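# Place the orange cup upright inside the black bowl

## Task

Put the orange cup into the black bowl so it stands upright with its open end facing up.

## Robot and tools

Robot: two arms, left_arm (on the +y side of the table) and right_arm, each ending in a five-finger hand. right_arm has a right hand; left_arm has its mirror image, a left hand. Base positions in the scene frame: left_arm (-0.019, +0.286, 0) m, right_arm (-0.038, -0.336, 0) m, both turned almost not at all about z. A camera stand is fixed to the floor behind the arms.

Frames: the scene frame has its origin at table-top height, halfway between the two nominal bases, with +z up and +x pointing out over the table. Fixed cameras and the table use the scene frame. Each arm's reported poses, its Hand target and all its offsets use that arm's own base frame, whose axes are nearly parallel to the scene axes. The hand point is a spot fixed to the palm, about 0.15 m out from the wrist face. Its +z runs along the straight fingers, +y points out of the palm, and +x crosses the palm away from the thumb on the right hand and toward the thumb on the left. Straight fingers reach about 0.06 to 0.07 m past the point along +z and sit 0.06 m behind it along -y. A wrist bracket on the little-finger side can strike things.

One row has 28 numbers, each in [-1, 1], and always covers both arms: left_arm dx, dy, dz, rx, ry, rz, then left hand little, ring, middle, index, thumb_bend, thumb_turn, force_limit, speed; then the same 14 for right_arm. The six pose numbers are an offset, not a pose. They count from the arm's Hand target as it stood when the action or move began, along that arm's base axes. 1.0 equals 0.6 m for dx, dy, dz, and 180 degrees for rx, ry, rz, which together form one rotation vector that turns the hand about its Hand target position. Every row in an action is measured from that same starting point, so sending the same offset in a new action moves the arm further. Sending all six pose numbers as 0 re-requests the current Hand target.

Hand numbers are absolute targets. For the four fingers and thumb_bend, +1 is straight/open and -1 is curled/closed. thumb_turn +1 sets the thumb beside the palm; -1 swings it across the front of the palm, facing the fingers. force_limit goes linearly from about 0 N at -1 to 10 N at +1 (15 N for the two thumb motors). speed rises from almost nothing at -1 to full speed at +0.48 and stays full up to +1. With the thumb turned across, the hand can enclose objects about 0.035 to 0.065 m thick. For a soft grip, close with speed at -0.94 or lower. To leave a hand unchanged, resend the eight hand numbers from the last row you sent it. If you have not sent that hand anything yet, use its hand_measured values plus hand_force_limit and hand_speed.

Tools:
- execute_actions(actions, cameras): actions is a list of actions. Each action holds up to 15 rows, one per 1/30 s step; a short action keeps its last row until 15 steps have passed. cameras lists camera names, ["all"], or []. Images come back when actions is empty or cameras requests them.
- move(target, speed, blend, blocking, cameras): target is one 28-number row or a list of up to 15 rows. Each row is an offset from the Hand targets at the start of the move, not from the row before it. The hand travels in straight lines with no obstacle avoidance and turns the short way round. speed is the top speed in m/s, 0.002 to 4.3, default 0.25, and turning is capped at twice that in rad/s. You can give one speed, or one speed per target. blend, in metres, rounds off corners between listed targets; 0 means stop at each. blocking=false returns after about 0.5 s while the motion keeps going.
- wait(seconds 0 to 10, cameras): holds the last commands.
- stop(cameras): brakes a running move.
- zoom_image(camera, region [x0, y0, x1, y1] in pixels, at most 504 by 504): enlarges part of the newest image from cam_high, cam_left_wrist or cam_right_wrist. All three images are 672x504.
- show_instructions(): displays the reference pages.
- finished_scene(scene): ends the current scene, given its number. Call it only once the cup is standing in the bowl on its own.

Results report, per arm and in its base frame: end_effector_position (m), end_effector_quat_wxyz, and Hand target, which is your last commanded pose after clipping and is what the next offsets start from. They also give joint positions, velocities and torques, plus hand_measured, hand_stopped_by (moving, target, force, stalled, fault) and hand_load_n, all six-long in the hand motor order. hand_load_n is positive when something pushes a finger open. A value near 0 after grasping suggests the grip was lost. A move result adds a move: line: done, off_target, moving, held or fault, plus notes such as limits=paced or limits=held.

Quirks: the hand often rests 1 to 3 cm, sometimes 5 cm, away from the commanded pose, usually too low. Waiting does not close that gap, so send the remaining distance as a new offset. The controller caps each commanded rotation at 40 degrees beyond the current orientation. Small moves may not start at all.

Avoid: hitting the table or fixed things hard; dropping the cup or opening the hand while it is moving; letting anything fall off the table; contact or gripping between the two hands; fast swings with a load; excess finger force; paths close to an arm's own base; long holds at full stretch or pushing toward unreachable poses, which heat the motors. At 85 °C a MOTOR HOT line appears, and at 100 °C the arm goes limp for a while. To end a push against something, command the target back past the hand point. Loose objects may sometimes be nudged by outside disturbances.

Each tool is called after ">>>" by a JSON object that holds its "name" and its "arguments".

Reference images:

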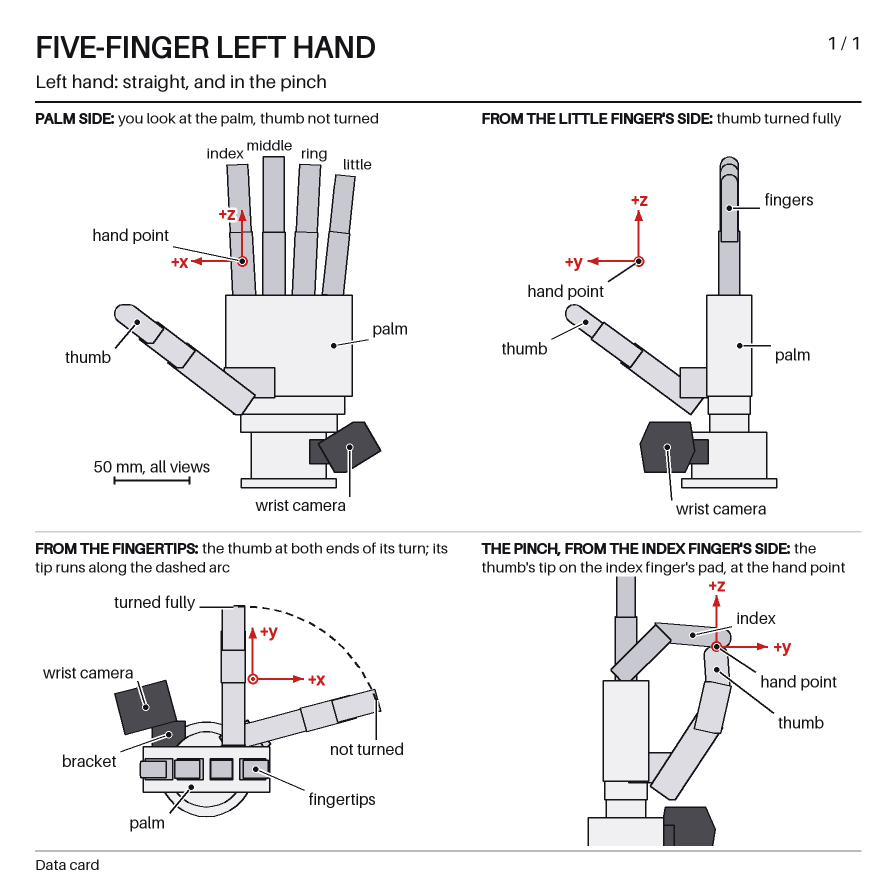

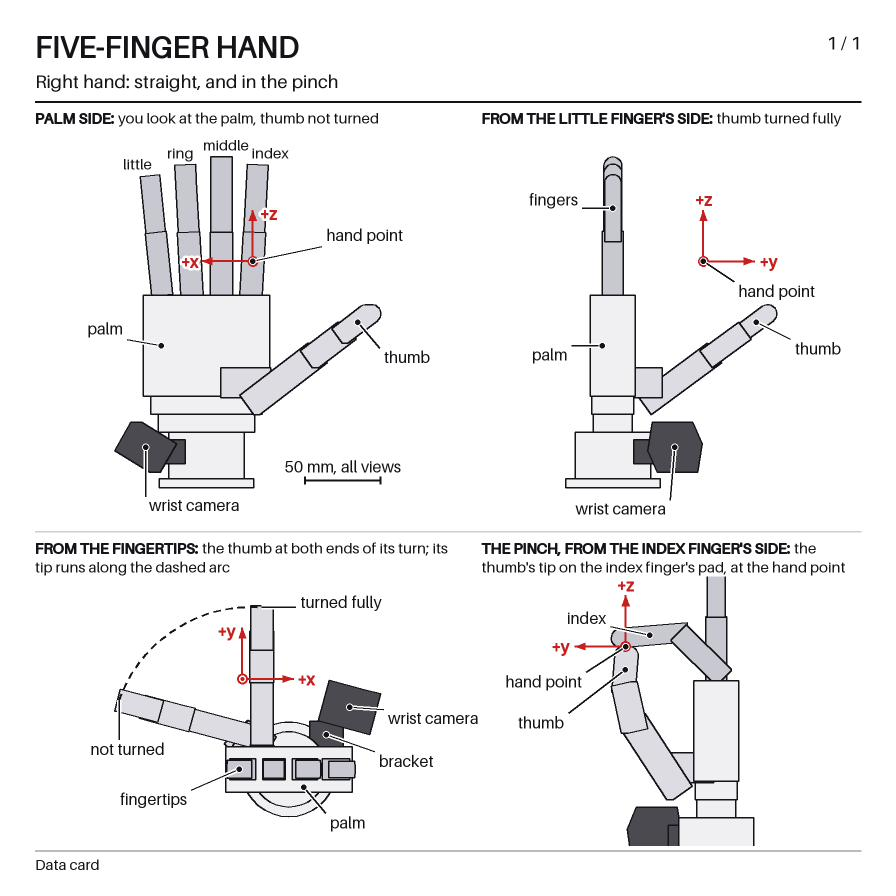

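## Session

>>> {"name": "execute_actions", "arguments": {"actions": []}}

Scene clock: 0.00 s.
left_arm: end_effector_position=(+0.1549, -0.2921, +0.2067) hand_measured=(+1.000, +1.000, +1.000, +1.000, +1.000, +1.000) hand_load_n=(+0.5, +0.5, -0.5, +0.0, +0.0, +0.0) hand_stopped_by=(target, target, target, target, target, target) hand_force_limit=0.00 hand_speed=-0.80 end_effector_quat_wxyz=(-0.392, -0.093, +0.778, -0.483) | right_arm: end_effector_position=(+0.2946, +0.1223, +0.2185) hand_measured=(+1.000, +1.000, +1.000, +1.000, +1.000, +1.000) hand_load_n=(+0.0, +0.0, -0.5, +0.0, +0.0, +0.0) hand_stopped_by=(target, target, target, target, target, target) hand_force_limit=0.00 hand_speed=-0.80 end_effector_quat_wxyz=(+0.283, -0.215, +0.920, -0.164)
Joint positions: left_arm=[-0.504 1.414 0.943 -1.347 1.334 1.025] | right_arm=[0.481 0.712 0.759 -1.108 0.448 1.475]
Joint velocities: within noise
Joint torques (N m): no reading
Heat: left arm: hottest elbow 30 °C; right arm: hottest elbow 35 °C.
Hand target: left_arm +0.1610, -0.2955, +0.2133; -0.384, -0.085, +0.779, -0.489 | right_arm +0.2987, +0.1245, +0.2299; +0.293, -0.212, +0.918, -0.161

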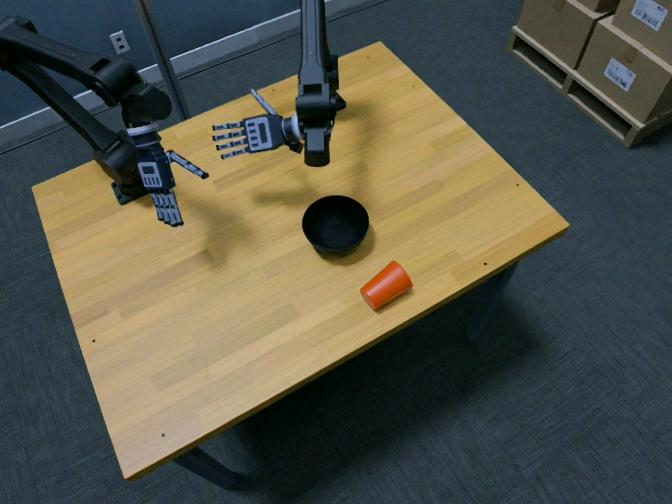

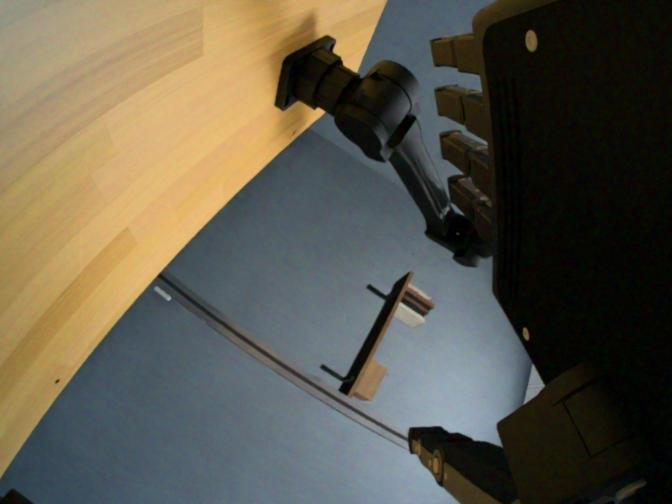

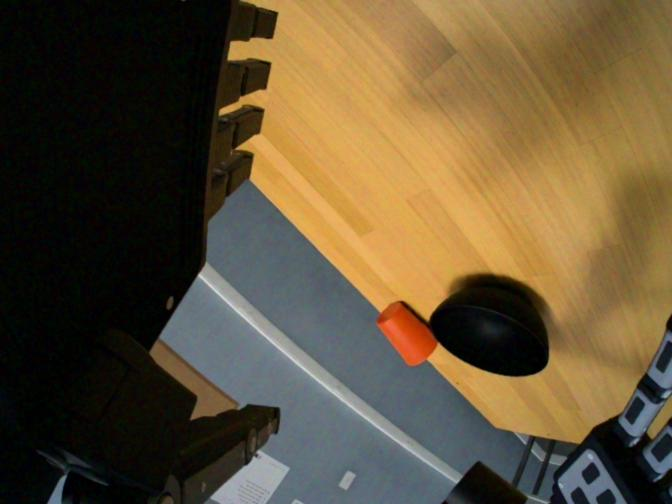

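>>> {"name": "zoom_image", "arguments": {"camera": "cam_high", "region": [290, 180, 430, 320]}}

Scaled by 3.600 from the camera's 672x504 image, which has a finer 960x720 frame.

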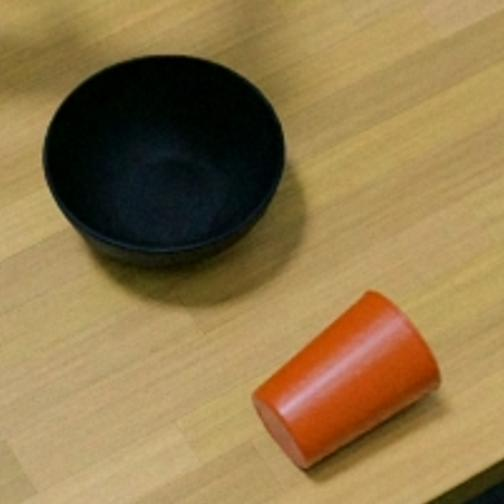

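>>> {"name": "move", "arguments": {"target": [[0.35,0.06,0.05,0.055,-0.021,0.26,0.8,0.8,0.8,0.8,1,-1,-0.1,0.3,0,0,0,0,0,0,1,1,1,1,1,1,0,-0.8],[0.798,0.2025,-0.03,0.125,-0.048,0.5885,0.8,0.8,0.8,0.8,1,-1,-0.1,0.3,0,0,0,0,0,0,1,1,1,1,1,1,0,-0.8]], "speed": 0.35, "blend": [0.03,0], "cameras": ["cam_high","cam_left_wrist"]}}

>>> {"name": "zoom_image", "arguments": {"camera": "cam_high", "region": [330, 180, 450, 320]}}

Scene clock: 112.37 s.
left_arm: end_effector_position=(+0.6149, -0.1598, +0.1627) hand_measured=(+0.800, +0.800, +0.800, +0.800, +1.000, -1.000) hand_load_n=(+0.0, +0.0, +0.0, +0.0, -0.5, +0.0) hand_stopped_by=(target, target, target, target, target, target) hand_force_limit=-0.10 hand_speed=0.30 end_effector_quat_wxyz=(-0.220, +0.714, -0.504, +0.434) | right_arm: end_effector_position=(+0.2946, +0.1223, +0.2185) hand_measured=(+1.000, +1.000, +1.000, +1.000, +1.000, +1.000) hand_load_n=(+0.0, +0.0, +0.0, +0.0, +0.0, +0.0) hand_stopped_by=(target, target, target, target, target, target) hand_force_limit=0.00 hand_speed=-0.80 end_effector_quat_wxyz=(+0.283, -0.215, +0.920, -0.164)
Joint positions: left_arm=[-0.172 1.555 1.084 -0.084 -0.023 -0.502] | right_arm=[0.481 0.712 0.759 -1.108 0.448 1.475]
Joint torques (N m): left_arm=[-1.61 -9.82 16.51 2.3 -0.18 -0.07] | right_arm=[0.62 -0.67 12.23 1.16 0.31 -0.09]
Heat: left arm: hottest elbow 39 °C; right arm: hottest elbow 45 °C.
Hand target: left_arm +0.6398, -0.1738, +0.1951; -0.228, +0.700, -0.494, +0.463 | right_arm +0.2987, +0.1245, +0.2299; +0.293, -0.212, +0.918, -0.161
Off the commanded pose: left_arm 0.043 m, 4 deg | right_arm 0.012 m, 1 deg.
move: off_target (left_arm, right_arm)
Images, in order (width x height): cam_high 672x504, cam_left_wrist 672x504.

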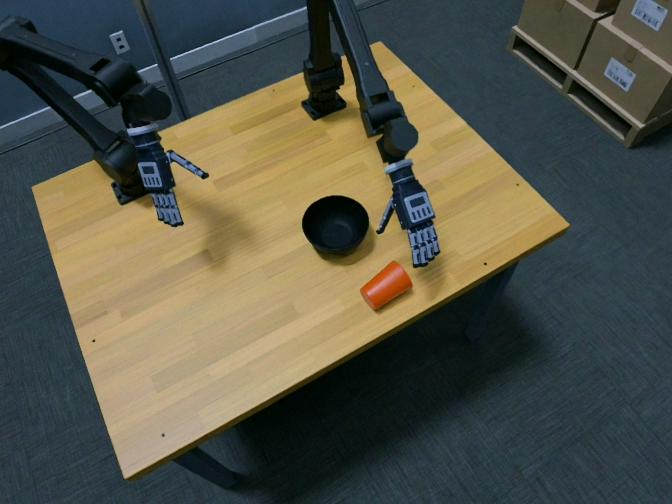

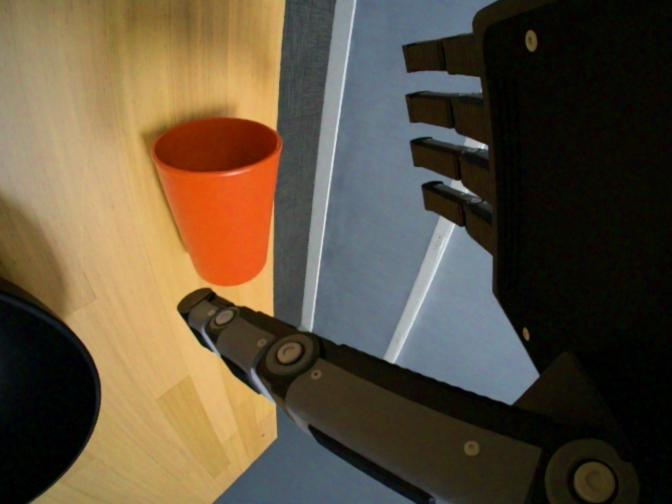

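Scaled by 3.600 from the camera's 672x504 image, which has a finer 960x720 frame.

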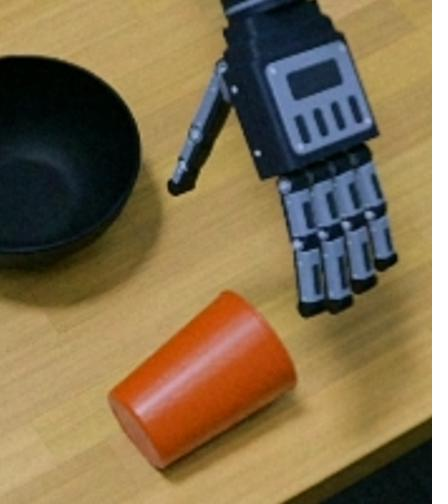

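>>> {"name": "move", "arguments": {"target": [0.002,-0.008,-0.15,0,0,0,0.8,0.8,0.8,0.8,1,-1,-0.1,0.3,0,0,0,0,0,0,1,1,1,1,1,1,0,-0.8], "speed": 0.15, "cameras": ["cam_high","cam_left_wrist"]}}

>>> {"name": "zoom_image", "arguments": {"camera": "cam_high", "region": [330, 180, 450, 320]}}

Scene clock: 124.07 s.
left_arm: end_effector_position=(+0.6401, -0.1683, +0.1022) hand_measured=(+0.800, +0.800, +0.800, +0.800, +1.000, -1.000) hand_load_n=(+0.0, +0.0, +0.0, -0.5, +0.0, +0.0) hand_stopped_by=(target, target, target, target, target, target) hand_force_limit=-0.10 hand_speed=0.30 end_effector_quat_wxyz=(-0.230, +0.704, -0.496, +0.454) | right_arm: end_effector_position=(+0.2946, +0.1223, +0.2185) hand_measured=(+1.000, +1.000, +1.000, +1.000, +1.000, +1.000) hand_load_n=(+0.0, +0.0, +0.0, +0.0, +0.0, +0.0) hand_stopped_by=(target, target, target, target, target, target) hand_force_limit=0.00 hand_speed=-0.80 end_effector_quat_wxyz=(+0.283, -0.215, +0.920, -0.164)
Joint positions: left_arm=[-0.181 1.7 1.048 0.148 -0.032 -0.506] | right_arm=[0.481 0.712 0.759 -1.108 0.448 1.475]
Joint torques (N m): left_arm=[-1.67 -11.52 9.68 2.51 -0.18 -0.06] | right_arm=[0.62 -0.62 12.22 1.17 0.32 -0.08]
Heat: left arm: hottest elbow 41 °C; right arm: hottest elbow 45 °C.
Hand target: left_arm +0.6411, -0.1787, +0.1053; -0.228, +0.700, -0.494, +0.463 | right_arm +0.2987, +0.1245, +0.2299; +0.293, -0.212, +0.918, -0.161
Off the commanded pose: left_arm 0.011 m, 1 deg | right_arm 0.012 m, 1 deg.
move: off_target (left_arm, right_arm)
Images, in order (width x height): cam_high 672x504, cam_left_wrist 672x504.

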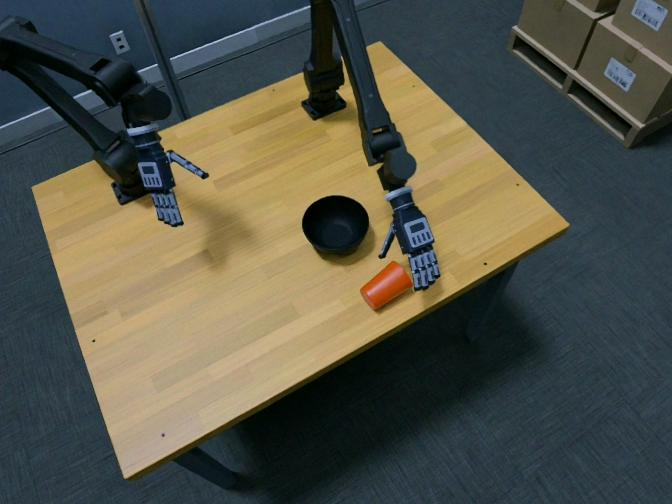

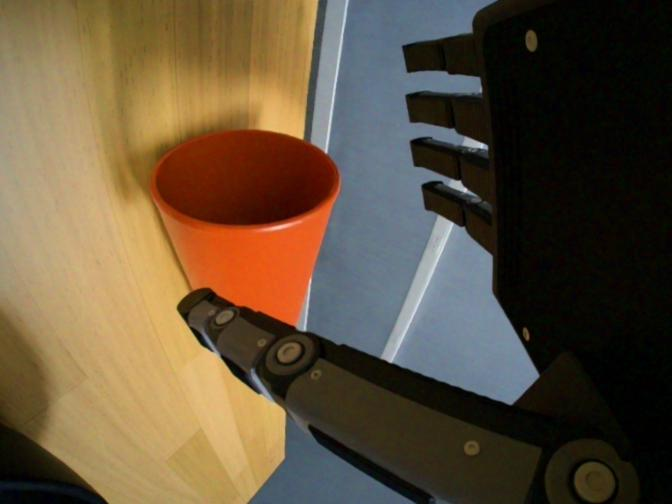

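Scaled by 3.600 from the camera's 672x504 image, which has a finer 960x720 frame.

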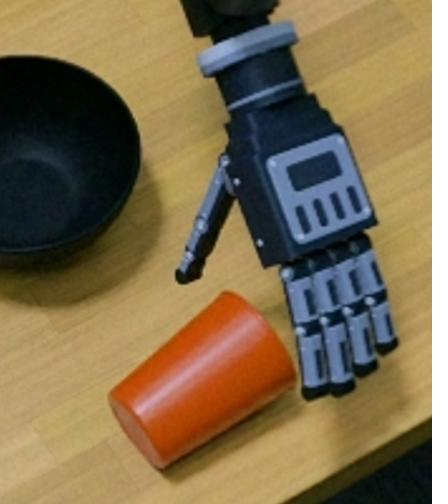

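>>> {"name": "move", "arguments": {"target": [-0.0083,-0.0125,-0.1,0,0,0,0.8,0.8,0.8,0.8,1,-1,-0.1,0.3,0,0,0,0,0,0,1,1,1,1,1,1,0,-0.8], "speed": 0.12, "cameras": ["cam_high","cam_left_wrist"]}}

>>> {"name": "zoom_image", "arguments": {"camera": "cam_high", "region": [340, 210, 450, 320]}}

Scene clock: 135.70 s.
left_arm: end_effector_position=(+0.6358, -0.1761, +0.0437) hand_measured=(+0.800, +0.800, +0.800, +0.800, +1.000, -1.000) hand_load_n=(+0.0, +0.0, +0.0, +0.0, +0.0, +0.0) hand_stopped_by=(target, target, target, target, target, target) hand_force_limit=-0.10 hand_speed=0.30 end_effector_quat_wxyz=(-0.230, +0.703, -0.495, +0.455) | right_arm: end_effector_position=(+0.2946, +0.1223, +0.2185) hand_measured=(+1.000, +1.000, +1.000, +1.000, +1.000, +1.000) hand_load_n=(+0.0, +0.0, +0.0, +0.0, -0.5, +0.0) hand_stopped_by=(target, target, target, target, target, target) hand_force_limit=0.00 hand_speed=-0.80 end_effector_quat_wxyz=(+0.283, -0.215, +0.920, -0.164)
Joint positions: left_arm=[-0.198 1.803 0.993 0.309 -0.046 -0.514] | right_arm=[0.481 0.712 0.759 -1.108 0.448 1.475]
Joint torques (N m): left_arm=[-1.61 -11.69 8.58 2.5 -0.18 -0.06] | right_arm=[0.67 -0.73 12.22 1.17 0.32 -0.08]
Heat: left arm: hottest elbow 40 °C; right arm: hottest elbow 45 °C.
Hand target: left_arm +0.6360, -0.1862, +0.0452; -0.228, +0.700, -0.494, +0.463 | right_arm +0.2987, +0.1245, +0.2299; +0.293, -0.212, +0.918, -0.161
Off the commanded pose: left_arm 0.010 m, 1 deg | right_arm 0.012 m, 1 deg.
move: off_target (right_arm)
Images, in order (width x height): cam_high 672x504, cam_left_wrist 672x504.

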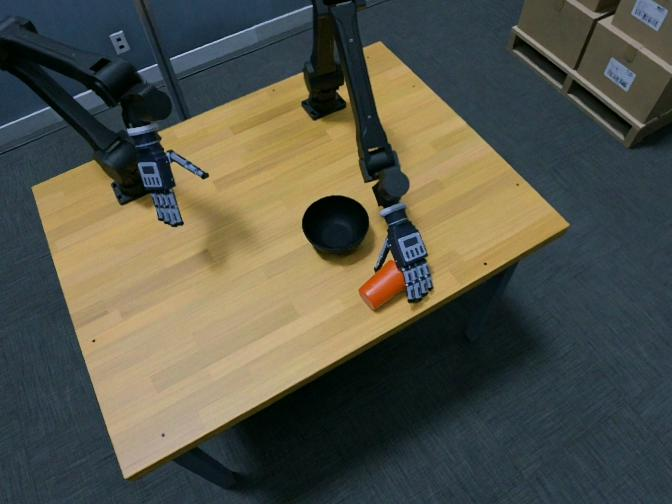

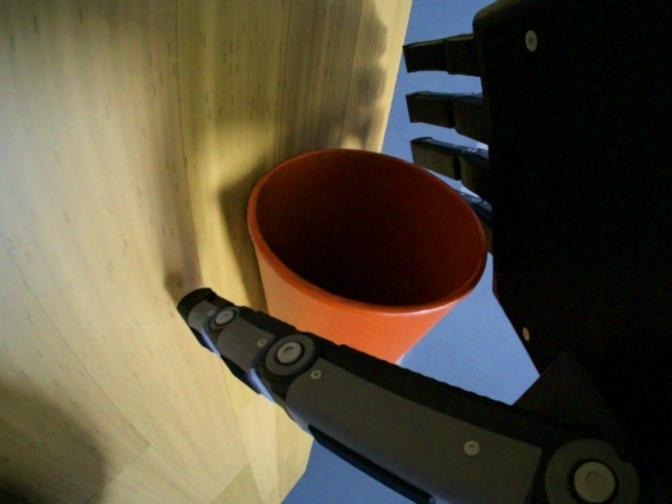

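Scaled by 4.582 from the camera's 672x504 image, which has a finer 960x720 frame.

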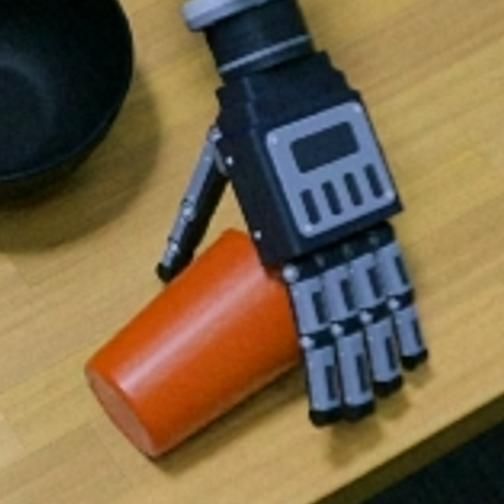

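>>> {"name": "move", "arguments": {"target": [[0.034,-0.004,0.037,-0.0035,-0.0176,0,0.8,0.8,0.8,0.8,1,-1,-0.1,0.3,0,0,0,0,0,0,1,1,1,1,1,1,0,-0.8],[0.034,-0.004,0.037,-0.0035,-0.0176,0,0.8,0.8,-0.5,-0.5,-0.5,-1,-0.35,-0.88,0,0,0,0,0,0,1,1,1,1,1,1,0,-0.8]], "speed": 0.12, "cameras": ["cam_high","cam_left_wrist"]}}

>>> {"name": "zoom_image", "arguments": {"camera": "cam_high", "region": [340, 210, 450, 320]}}

Scene clock: 148.33 s.
left_arm: end_effector_position=(+0.6389, -0.1767, +0.0481) hand_measured=(+0.800, +0.800, +0.390, +0.312, +0.794, -1.000) hand_load_n=(-0.5, +0.0, +2.5, +3.5, +7.5, +1.0) hand_stopped_by=(target, target, force, force, force, target) hand_force_limit=-0.35 hand_speed=-0.88 end_effector_quat_wxyz=(-0.234, +0.699, -0.492, +0.463) | right_arm: end_effector_position=(+0.2946, +0.1223, +0.2185) hand_measured=(+1.000, +1.000, +1.000, +1.000, +1.000, +1.000) hand_load_n=(+0.0, +0.0, +0.0, +0.0, +0.0, +0.0) hand_stopped_by=(target, target, target, target, target, target) hand_force_limit=0.00 hand_speed=-0.80 end_effector_quat_wxyz=(+0.283, -0.215, +0.920, -0.164)
Joint positions: left_arm=[-0.198 1.803 0.993 0.329 -0.046 -0.514] | right_arm=[0.481 0.712 0.759 -1.108 0.448 1.475]
Joint torques (N m): left_arm=[-1.32 -11.58 12.14 2.48 -0.05 -0.04] | right_arm=[0.67 -0.67 12.21 1.14 0.32 -0.09]
Heat: left arm: hottest elbow 39 °C; right arm: hottest elbow 45 °C.
Hand target: left_arm +0.6564, -0.1886, +0.0674; -0.238, +0.688, -0.485, +0.485 | right_arm +0.2987, +0.1245, +0.2299; +0.293, -0.212, +0.918, -0.161
Off the commanded pose: left_arm 0.029 m, 3 deg | right_arm 0.012 m, 1 deg.
move: off_target (left_arm, right_arm); target 2's new numbers were sent with left_arm's hand 0.029 m and 3 deg from that target
Images, in order (width x height): cam_high 672x504, cam_left_wrist 672x504.

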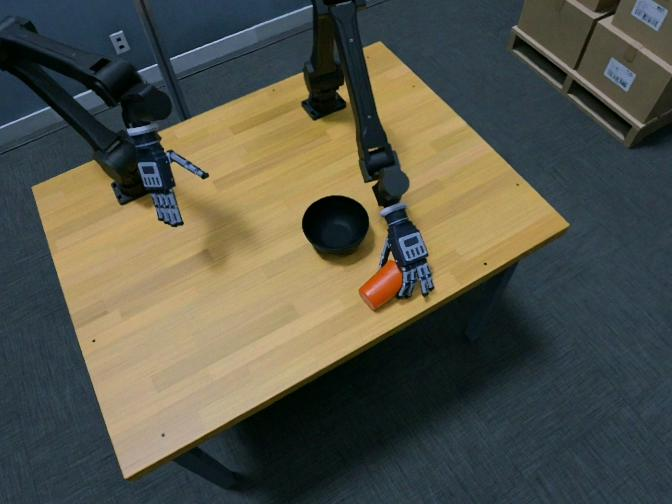

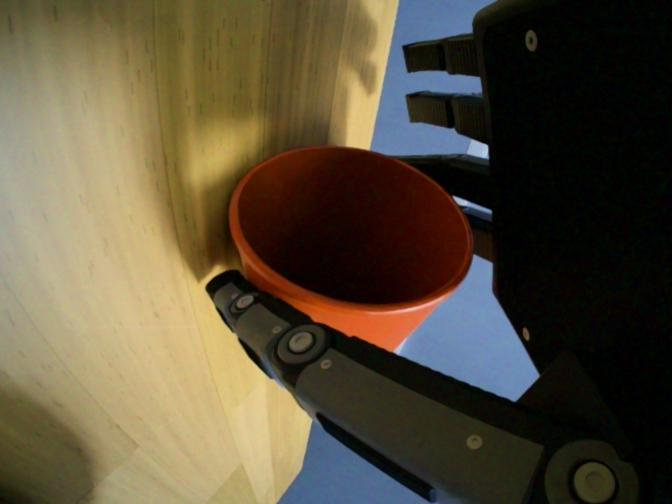

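Scaled by 4.582 from the camera's 672x504 image, which has a finer 960x720 frame.

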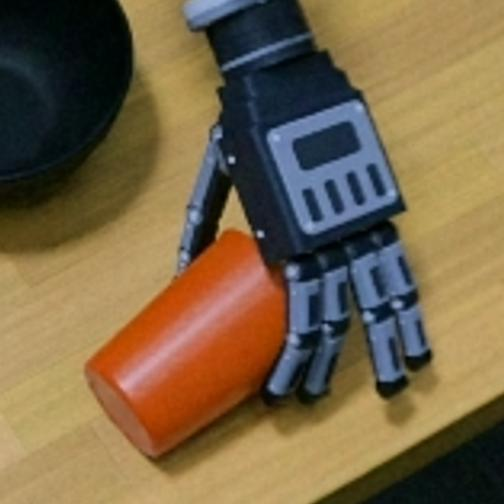

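>>> {"name": "move", "arguments": {"target": [0,0,0.22,0,0,0,0.8,0.8,-0.5,-0.5,-0.5,-1,-0.35,-0.88,0,0,0,0,0,0,1,1,1,1,1,1,0,-0.8], "speed": 0.1, "cameras": ["cam_high","cam_left_wrist"]}}

>>> {"name": "zoom_image", "arguments": {"camera": "cam_high", "region": [340, 180, 450, 290]}}

Scene clock: 161.80 s.
left_arm: end_effector_position=(+0.6364, -0.1762, +0.1554) hand_measured=(+0.800, +0.800, +0.390, +0.312, +0.794, -1.000) hand_load_n=(+0.0, +0.0, +2.5, +3.0, +7.5, +1.0) hand_stopped_by=(target, target, force, force, force, target) hand_force_limit=-0.35 hand_speed=-0.88 end_effector_quat_wxyz=(-0.230, +0.703, -0.495, +0.455) | right_arm: end_effector_position=(+0.2946, +0.1223, +0.2185) hand_measured=(+1.000, +1.000, +1.000, +1.000, +1.000, +1.000) hand_load_n=(+0.0, +0.0, +0.0, +0.0, +0.0, +0.0) hand_stopped_by=(target, target, target, target, target, target) hand_force_limit=0.00 hand_speed=-0.80 end_effector_quat_wxyz=(+0.283, -0.215, +0.920, -0.164)
Joint positions: left_arm=[-0.198 1.615 1.102 0.011 -0.046 -0.514] | right_arm=[0.481 0.712 0.759 -1.108 0.448 1.475]
Joint torques (N m): left_arm=[-1.32 -12.1 16.36 1.7 -0.04 -0.04] | right_arm=[0.62 -0.73 12.23 1.16 0.32 -0.08]
Heat: left arm: hottest elbow 40 °C; right arm: hottest elbow 46 °C.
Hand target: left_arm +0.6564, -0.1886, +0.1994; -0.238, +0.688, -0.485, +0.485 | right_arm +0.2987, +0.1245, +0.2299; +0.293, -0.212, +0.918, -0.161
Off the commanded pose: left_arm 0.050 m, 4 deg | right_arm 0.012 m, 1 deg.
move: off_target (left_arm, right_arm)
Images, in order (width x height): cam_high 672x504, cam_left_wrist 672x504.

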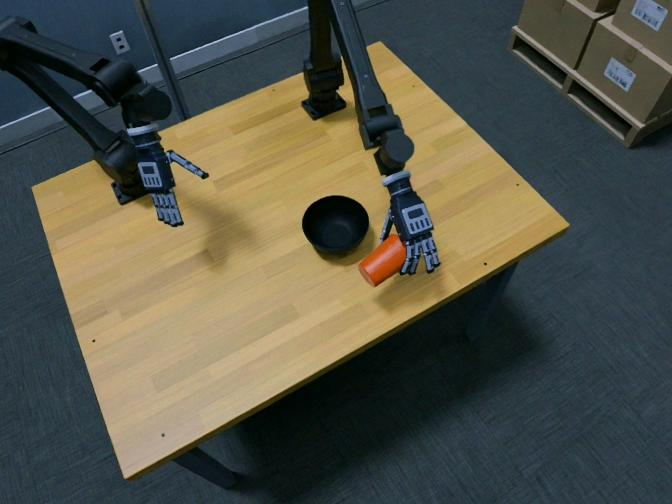

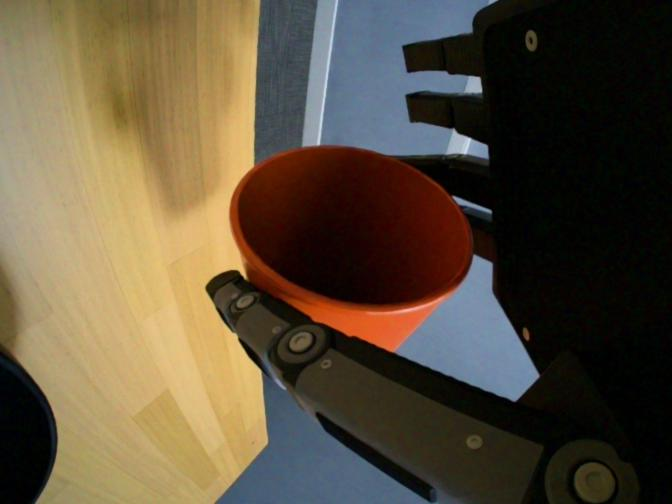

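Scaled by 4.582 from the camera's 672x504 image, which has a finer 960x720 frame.

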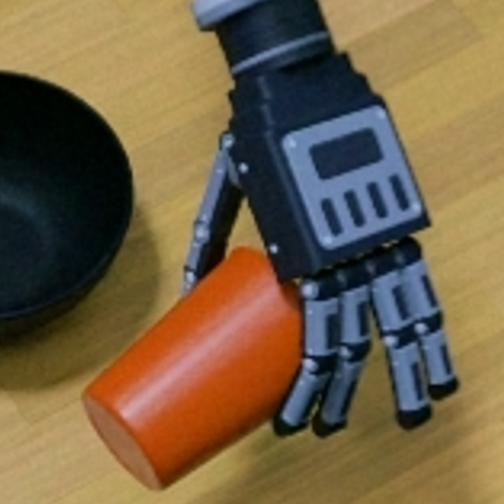

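>>> {"name": "move", "arguments": {"target": [-0.3745,-0.0397,0.02,0.4775,-0.0888,-0.1381,0.8,0.8,-0.5,-0.5,-0.5,-1,-0.35,-0.88,0,0,0,0,0,0,1,1,1,1,1,1,0,-0.8], "speed": 0.2, "cameras": ["cam_high","cam_left_wrist"]}}

>>> {"name": "zoom_image", "arguments": {"camera": "cam_high", "region": [270, 130, 390, 270]}}

Scene clock: 187.10 s.
left_arm: end_effector_position=(+0.4342, -0.2077, +0.2017) hand_measured=(+0.800, +0.800, +0.390, +0.312, +0.794, -1.000) hand_load_n=(+0.0, +0.0, +2.5, +3.5, +7.5, +1.5) hand_stopped_by=(target, target, force, force, force, target) hand_force_limit=-0.35 hand_speed=-0.88 end_effector_quat_wxyz=(+0.588, -0.172, +0.779, -0.136) | right_arm: end_effector_position=(+0.2946, +0.1223, +0.2185) hand_measured=(+1.000, +1.000, +1.000, +1.000, +1.000, +1.000) hand_load_n=(+0.0, +0.0, +0.0, +0.0, +0.0, -0.5) hand_stopped_by=(target, target, target, target, target, target) hand_force_limit=0.00 hand_speed=-0.80 end_effector_quat_wxyz=(+0.283, -0.215, +0.920, -0.164)
Joint positions: left_arm=[-0.756 1.21 0.731 0.113 -0.712 0.881] | right_arm=[0.481 0.712 0.759 -1.108 0.448 1.475]
Joint torques (N m): left_arm=[-1.49 -6.95 10.17 2.43 -0.42 0.24] | right_arm=[0.67 -0.62 12.22 1.17 0.32 -0.09]
Heat: left arm: hottest elbow 42 °C; right arm: hottest elbow 46 °C.
Hand target: left_arm +0.4317, -0.2125, +0.2113; +0.596, -0.167, +0.771, -0.146 | right_arm +0.2987, +0.1245, +0.2299; +0.293, -0.212, +0.918, -0.161
Off the commanded pose: left_arm 0.011 m, 2 deg | right_arm 0.012 m, 1 deg.
move: off_target (left_arm, right_arm)
Images, in order (width x height): cam_high 672x504, cam_left_wrist 672x504.

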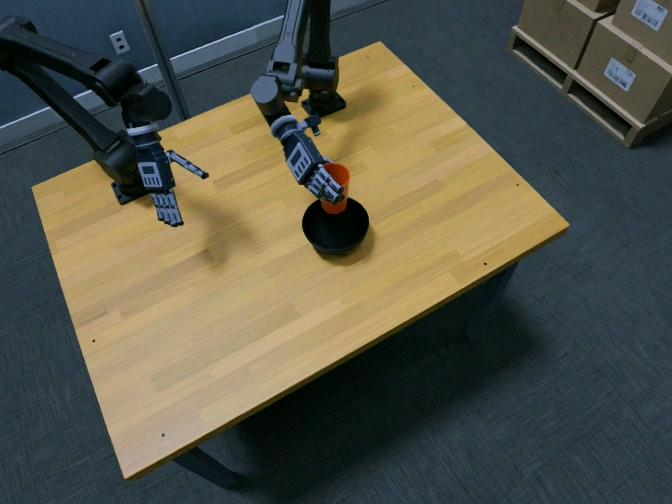

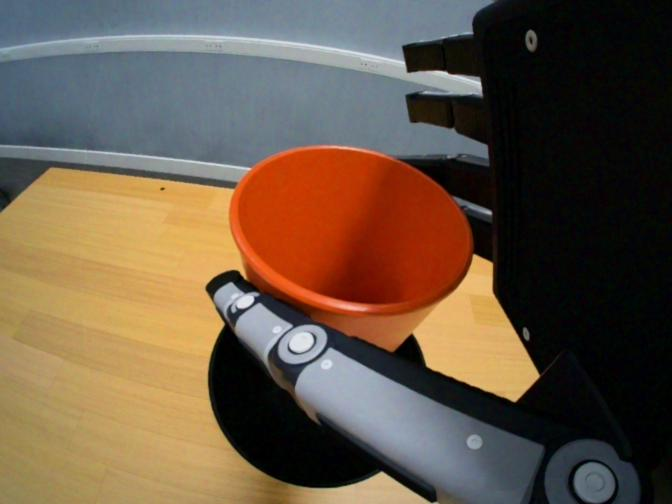

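Scaled by 3.600 from the camera's 672x504 image, which has a finer 960x720 frame.

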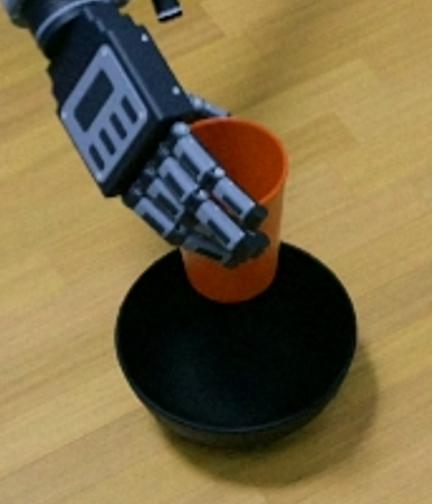

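>>> {"name": "move", "arguments": {"target": [0.01,0,-0.14,0,0,0,0.8,0.8,-0.5,-0.5,-0.5,-1,-0.35,-0.88,0,0,0,0,0,0,1,1,1,1,1,1,0,-0.8], "speed": 0.12, "cameras": ["cam_high","cam_left_wrist"]}}

>>> {"name": "zoom_image", "arguments": {"camera": "cam_high", "region": [290, 150, 380, 260]}}

Scene clock: 199.97 s.
left_arm: end_effector_position=(+0.4365, -0.2108, +0.1260) hand_measured=(+0.800, +0.800, +0.390, +0.312, +0.794, -1.000) hand_load_n=(+0.0, +0.0, +2.5, +3.5, +7.5, +1.5) hand_stopped_by=(target, target, force, force, force, target) hand_force_limit=-0.35 hand_speed=-0.88 end_effector_quat_wxyz=(+0.592, -0.171, +0.774, -0.144) | right_arm: end_effector_position=(+0.2946, +0.1223, +0.2185) hand_measured=(+1.000, +1.000, +1.000, +1.000, +1.000, +1.000) hand_load_n=(+0.0, +0.0, +0.0, +0.0, +0.0, +0.0) hand_stopped_by=(target, target, target, target, target, target) hand_force_limit=0.00 hand_speed=-0.80 end_effector_quat_wxyz=(+0.283, -0.215, +0.920, -0.164)
Joint positions: left_arm=[-0.756 1.369 0.614 0.411 -0.705 0.887] | right_arm=[0.481 0.712 0.759 -1.108 0.448 1.475]
Joint torques (N m): left_arm=[-0.5 -6.24 8.77 2.33 -0.23 0.22] | right_arm=[0.67 -0.62 12.22 1.17 0.32 -0.08]
Heat: left arm: hottest elbow 42 °C; right arm: hottest elbow 46 °C.
Hand target: left_arm +0.4377, -0.2125, +0.1273; +0.596, -0.167, +0.771, -0.146 | right_arm +0.2987, +0.1245, +0.2299; +0.293, -0.212, +0.918, -0.161
Off the commanded pose: left_arm 0.002 m, 1 deg | right_arm 0.012 m, 1 deg.
move: off_target (right_arm)
Images, in order (width x height): cam_high 672x504, cam_left_wrist 672x504.

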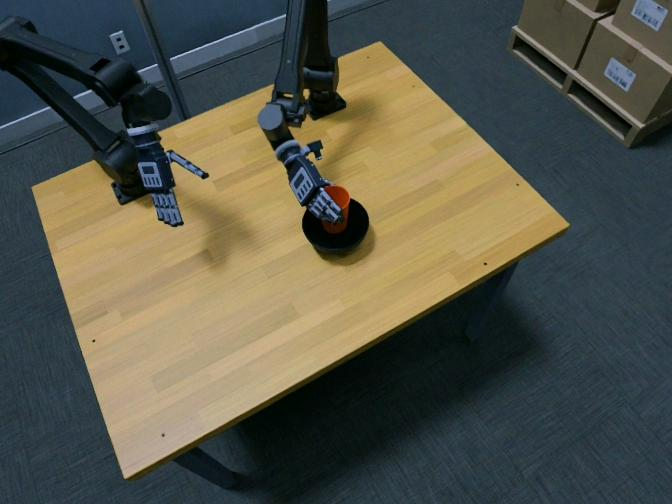

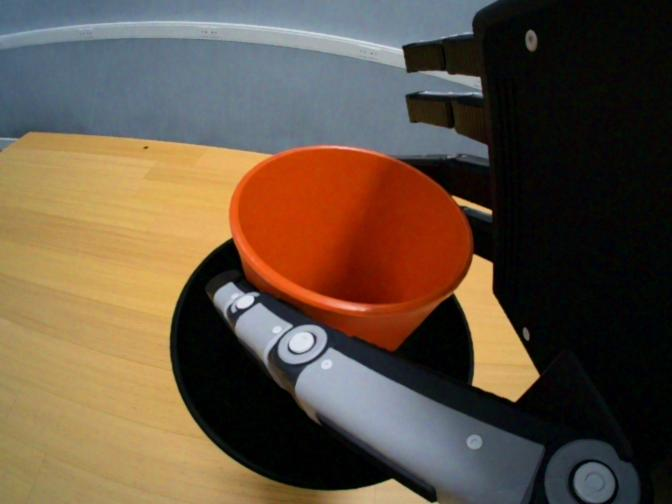

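Scaled by 4.582 from the camera's 672x504 image, which has a finer 960x720 frame.

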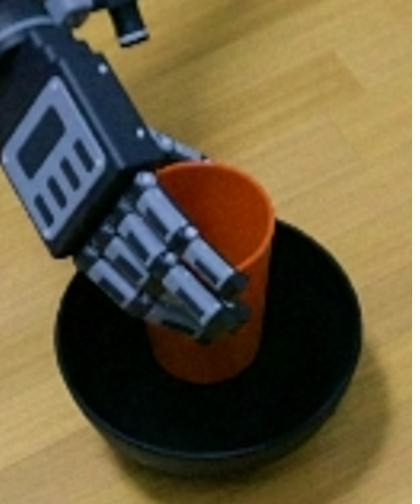

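>>> {"name": "move", "arguments": {"target": [0,0,-0.06,0,0,0,0.8,0.8,-0.5,-0.5,-0.5,-1,-0.35,-0.88,0,0,0,0,0,0,1,1,1,1,1,1,0,-0.8], "speed": 0.08, "cameras": ["cam_high"]}}

>>> {"name": "zoom_image", "arguments": {"camera": "cam_high", "region": [290, 150, 380, 260]}}

Scene clock: 209.27 s.
left_arm: end_effector_position=(+0.4369, -0.2111, +0.0905) hand_measured=(+0.800, +0.800, +0.390, +0.312, +0.794, -1.000) hand_load_n=(+0.0, +0.0, +2.5, +3.5, +7.5, +1.0) hand_stopped_by=(target, target, force, force, force, target) hand_force_limit=-0.35 hand_speed=-0.88 end_effector_quat_wxyz=(+0.593, -0.171, +0.774, -0.144) | right_arm: end_effector_position=(+0.2946, +0.1223, +0.2185) hand_measured=(+1.000, +1.000, +1.000, +1.000, +1.000, +1.000) hand_load_n=(+0.0, +0.0, +0.0, +0.0, -0.5, +0.0) hand_stopped_by=(target, target, target, target, target, target) hand_force_limit=0.00 hand_speed=-0.80 end_effector_quat_wxyz=(+0.283, -0.215, +0.920, -0.164)
Joint positions: left_arm=[-0.756 1.467 0.578 0.546 -0.705 0.887] | right_arm=[0.481 0.712 0.759 -1.108 0.448 1.475]
Joint torques (N m): left_arm=[-0.56 -6.71 7.76 2.52 -0.23 0.23] | right_arm=[0.67 -0.62 12.23 1.17 0.32 -0.08]
Heat: left arm: hottest elbow 41 °C; right arm: hottest elbow 46 °C.
Hand target: left_arm +0.4377, -0.2125, +0.0914; +0.596, -0.167, +0.771, -0.146 | right_arm +0.2987, +0.1245, +0.2299; +0.293, -0.212, +0.918, -0.161
Off the commanded pose: left_arm 0.002 m, 1 deg | right_arm 0.012 m, 1 deg.
move: off_target (right_arm)
Images, in order (width x height): cam_high 672x504.

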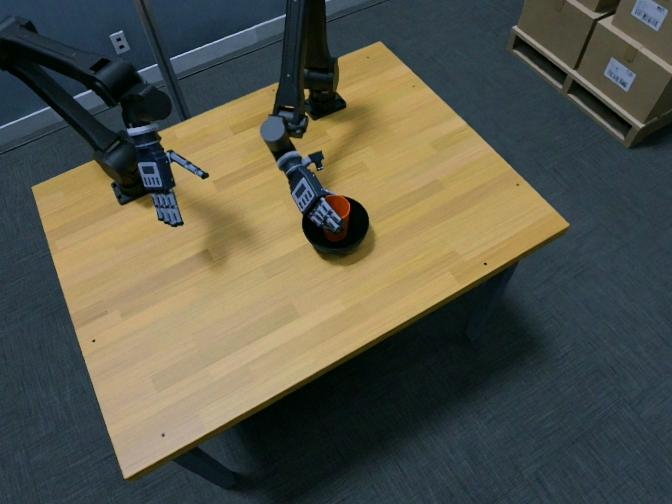

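Scaled by 4.582 from the camera's 672x504 image, which has a finer 960x720 frame.

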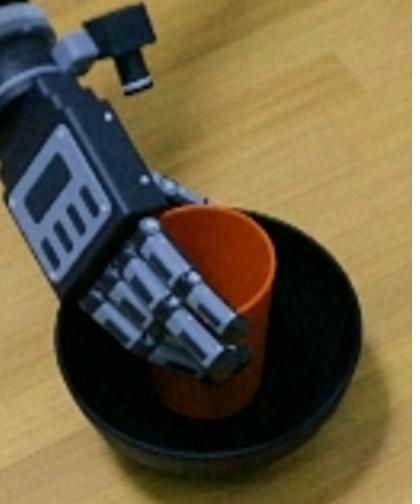

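>>> {"name": "move", "arguments": {"target": [0.001,0,-0.01,0,0,0,0.8,0.8,-0.5,-0.5,-0.5,-1,-0.35,-0.88,0,0,0,0,0,0,1,1,1,1,1,1,0,-0.8], "speed": 0.05, "cameras": []}}

>>> {"name": "move", "arguments": {"target": [0,0,-0.009,0,0,0,0.8,0.8,-0.5,-0.5,-0.5,-1,-0.35,-0.88,0,0,0,0,0,0,1,1,1,1,1,1,0,-0.8], "speed": 0.05, "cameras": ["cam_high","cam_left_wrist"]}}

>>> {"name": "zoom_image", "arguments": {"camera": "cam_high", "region": [290, 150, 380, 260]}}

Scene clock: 214.97 s.
left_arm: end_effector_position=(+0.4385, -0.2127, +0.0875) hand_measured=(+0.800, +0.800, +0.390, +0.312, +0.794, -1.000) hand_load_n=(+0.0, +0.0, +2.5, +3.5, +7.5, +1.5) hand_stopped_by=(target, target, force, force, force, target) hand_force_limit=-0.35 hand_speed=-0.88 end_effector_quat_wxyz=(+0.594, -0.172, +0.772, -0.146) | right_arm: end_effector_position=(+0.2946, +0.1223, +0.2185) hand_measured=(+1.000, +1.000, +1.000, +1.000, +1.000, +1.000) hand_load_n=(+0.0, +0.0, +0.0, +0.0, +0.0, +0.0) hand_stopped_by=(target, target, target, target, target, target) hand_force_limit=0.00 hand_speed=-0.80 end_effector_quat_wxyz=(+0.283, -0.215, +0.920, -0.164)
Joint positions: left_arm=[-0.756 1.483 0.578 0.569 -0.705 0.888] | right_arm=[0.481 0.712 0.759 -1.108 0.448 1.475]
Joint torques (N m): left_arm=[-0.44 -6.59 7.3 2.55 -0.21 0.23] | right_arm=[0.62 -0.79 12.22 1.16 0.32 -0.08]
Heat: left arm: hottest elbow 40 °C; right arm: hottest elbow 46 °C.
Hand target: left_arm +0.4382, -0.2125, +0.0852; +0.596, -0.167, +0.772, -0.146 | right_arm +0.2987, +0.1245, +0.2299; +0.293, -0.212, +0.918, -0.161
Off the commanded pose: left_arm 0.002 m, 1 deg | right_arm 0.012 m, 1 deg.
move: off_target (right_arm)
No camera images: "cameras" was empty.

Scene clock: 215.83 s.
left_arm: end_effector_position=(+0.4404, -0.2140, +0.0873) hand_measured=(+0.800, +0.800, +0.390, +0.312, +0.794, -1.000) hand_load_n=(+0.0, +0.0, +2.5, +3.0, +7.5, +0.0) hand_stopped_by=(target, target, force, force, force, target) hand_force_limit=-0.35 hand_speed=-0.88 end_effector_quat_wxyz=(+0.598, -0.171, +0.769, -0.149) | right_arm: end_effector_position=(+0.2946, +0.1223, +0.2185) hand_measured=(+1.000, +1.000, +1.000, +1.000, +1.000, +1.000) hand_load_n=(+0.0, +0.0, +0.0, +0.0, +0.0, +0.0) hand_stopped_by=(target, target, target, target, target, target) hand_force_limit=0.00 hand_speed=-0.80 end_effector_quat_wxyz=(+0.283, -0.215, +0.920, -0.164)
Joint positions: left_arm=[-0.756 1.493 0.578 0.593 -0.705 0.896] | right_arm=[0.481 0.712 0.759 -1.108 0.448 1.475]
Joint torques (N m): left_arm=[-0.44 -6.24 6.82 2.3 -0.2 0.14] | right_arm=[0.62 -0.67 12.22 1.17 0.32 -0.08]
Heat: left arm: hottest elbow 40 °C; right arm: hottest elbow 46 °C.
Hand target: left_arm +0.4383, -0.2125, +0.0799; +0.596, -0.167, +0.771, -0.146 | right_arm +0.2987, +0.1245, +0.2299; +0.293, -0.212, +0.918, -0.161
Off the commanded pose: left_arm 0.008 m, 1 deg | right_arm 0.012 m, 1 deg.
move: off_target (right_arm)
Images, in order (width x height): cam_high 672x504, cam_left_wrist 672x504.

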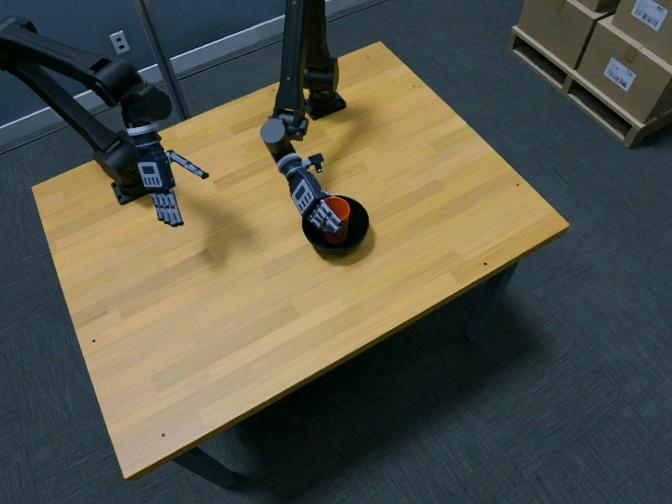

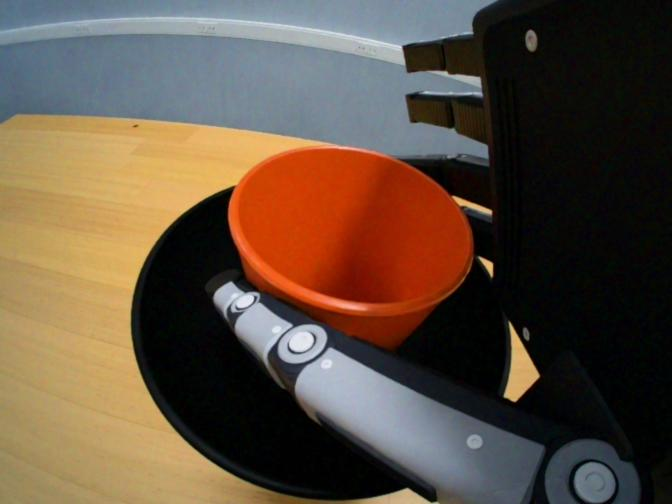

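Scaled by 4.582 from the camera's 672x504 image, which has a finer 960x720 frame.

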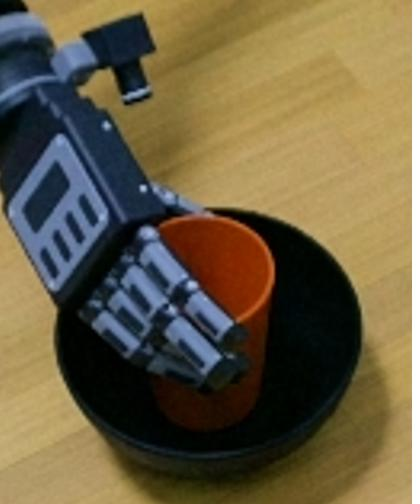

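>>> {"name": "move", "arguments": {"target": [-0.002,0.002,-0.009,0,0,0,0.8,0.8,-0.5,-0.5,-0.5,-1,-0.35,-0.88,0,0,0,0,0,0,1,1,1,1,1,1,0,-0.8], "speed": 0.05, "cameras": ["cam_high"]}}

>>> {"name": "zoom_image", "arguments": {"camera": "cam_high", "region": [290, 150, 380, 260]}}

Scene clock: 219.53 s.
left_arm: end_effector_position=(+0.4403, -0.2133, +0.0870) hand_measured=(+0.800, +0.800, +0.390, +0.312, +0.794, -1.000) hand_load_n=(+0.0, +0.0, +3.0, +2.5, +7.5, -2.0) hand_stopped_by=(target, target, force, force, force, target) hand_force_limit=-0.35 hand_speed=-0.88 end_effector_quat_wxyz=(+0.601, -0.170, +0.766, -0.151) | right_arm: end_effector_position=(+0.2946, +0.1223, +0.2185) hand_measured=(+1.000, +1.000, +1.000, +1.000, +1.000, +1.000) hand_load_n=(+0.0, +0.0, +0.0, +0.0, -0.5, +0.0) hand_stopped_by=(target, target, target, target, target, target) hand_force_limit=0.00 hand_speed=-0.80 end_effector_quat_wxyz=(+0.283, -0.215, +0.920, -0.164)
Joint positions: left_arm=[-0.756 1.498 0.571 0.618 -0.705 0.904] | right_arm=[0.481 0.712 0.759 -1.108 0.448 1.475]
Joint torques (N m): left_arm=[-0.38 -5.66 6.65 2.21 -0.19 0.08] | right_arm=[0.62 -0.62 12.22 1.16 0.32 -0.09]
Heat: left arm: hottest elbow 40 °C; right arm: hottest elbow 46 °C.
Hand target: left_arm +0.4371, -0.2114, +0.0747; +0.596, -0.167, +0.771, -0.146 | right_arm +0.2987, +0.1245, +0.2299; +0.293, -0.212, +0.918, -0.161
Off the commanded pose: left_arm 0.013 m, 1 deg | right_arm 0.012 m, 1 deg.
move: off_target (left_arm, right_arm)
Images, in order (width x height): cam_high 672x504.

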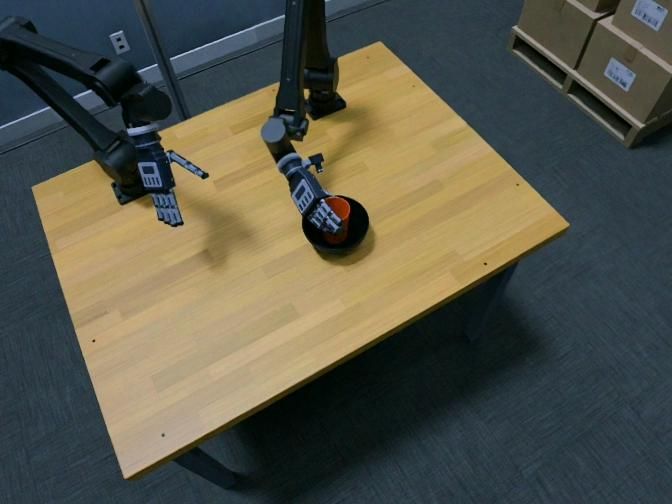

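Scaled by 4.582 from the camera's 672x504 image, which has a finer 960x720 frame.

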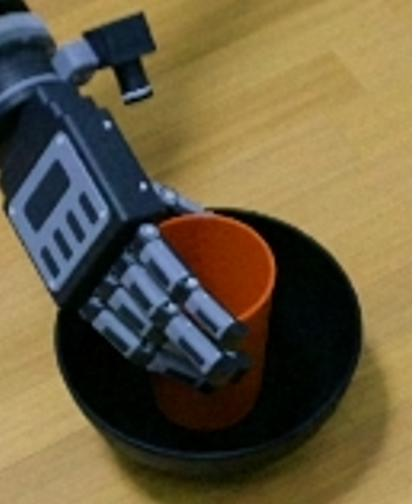

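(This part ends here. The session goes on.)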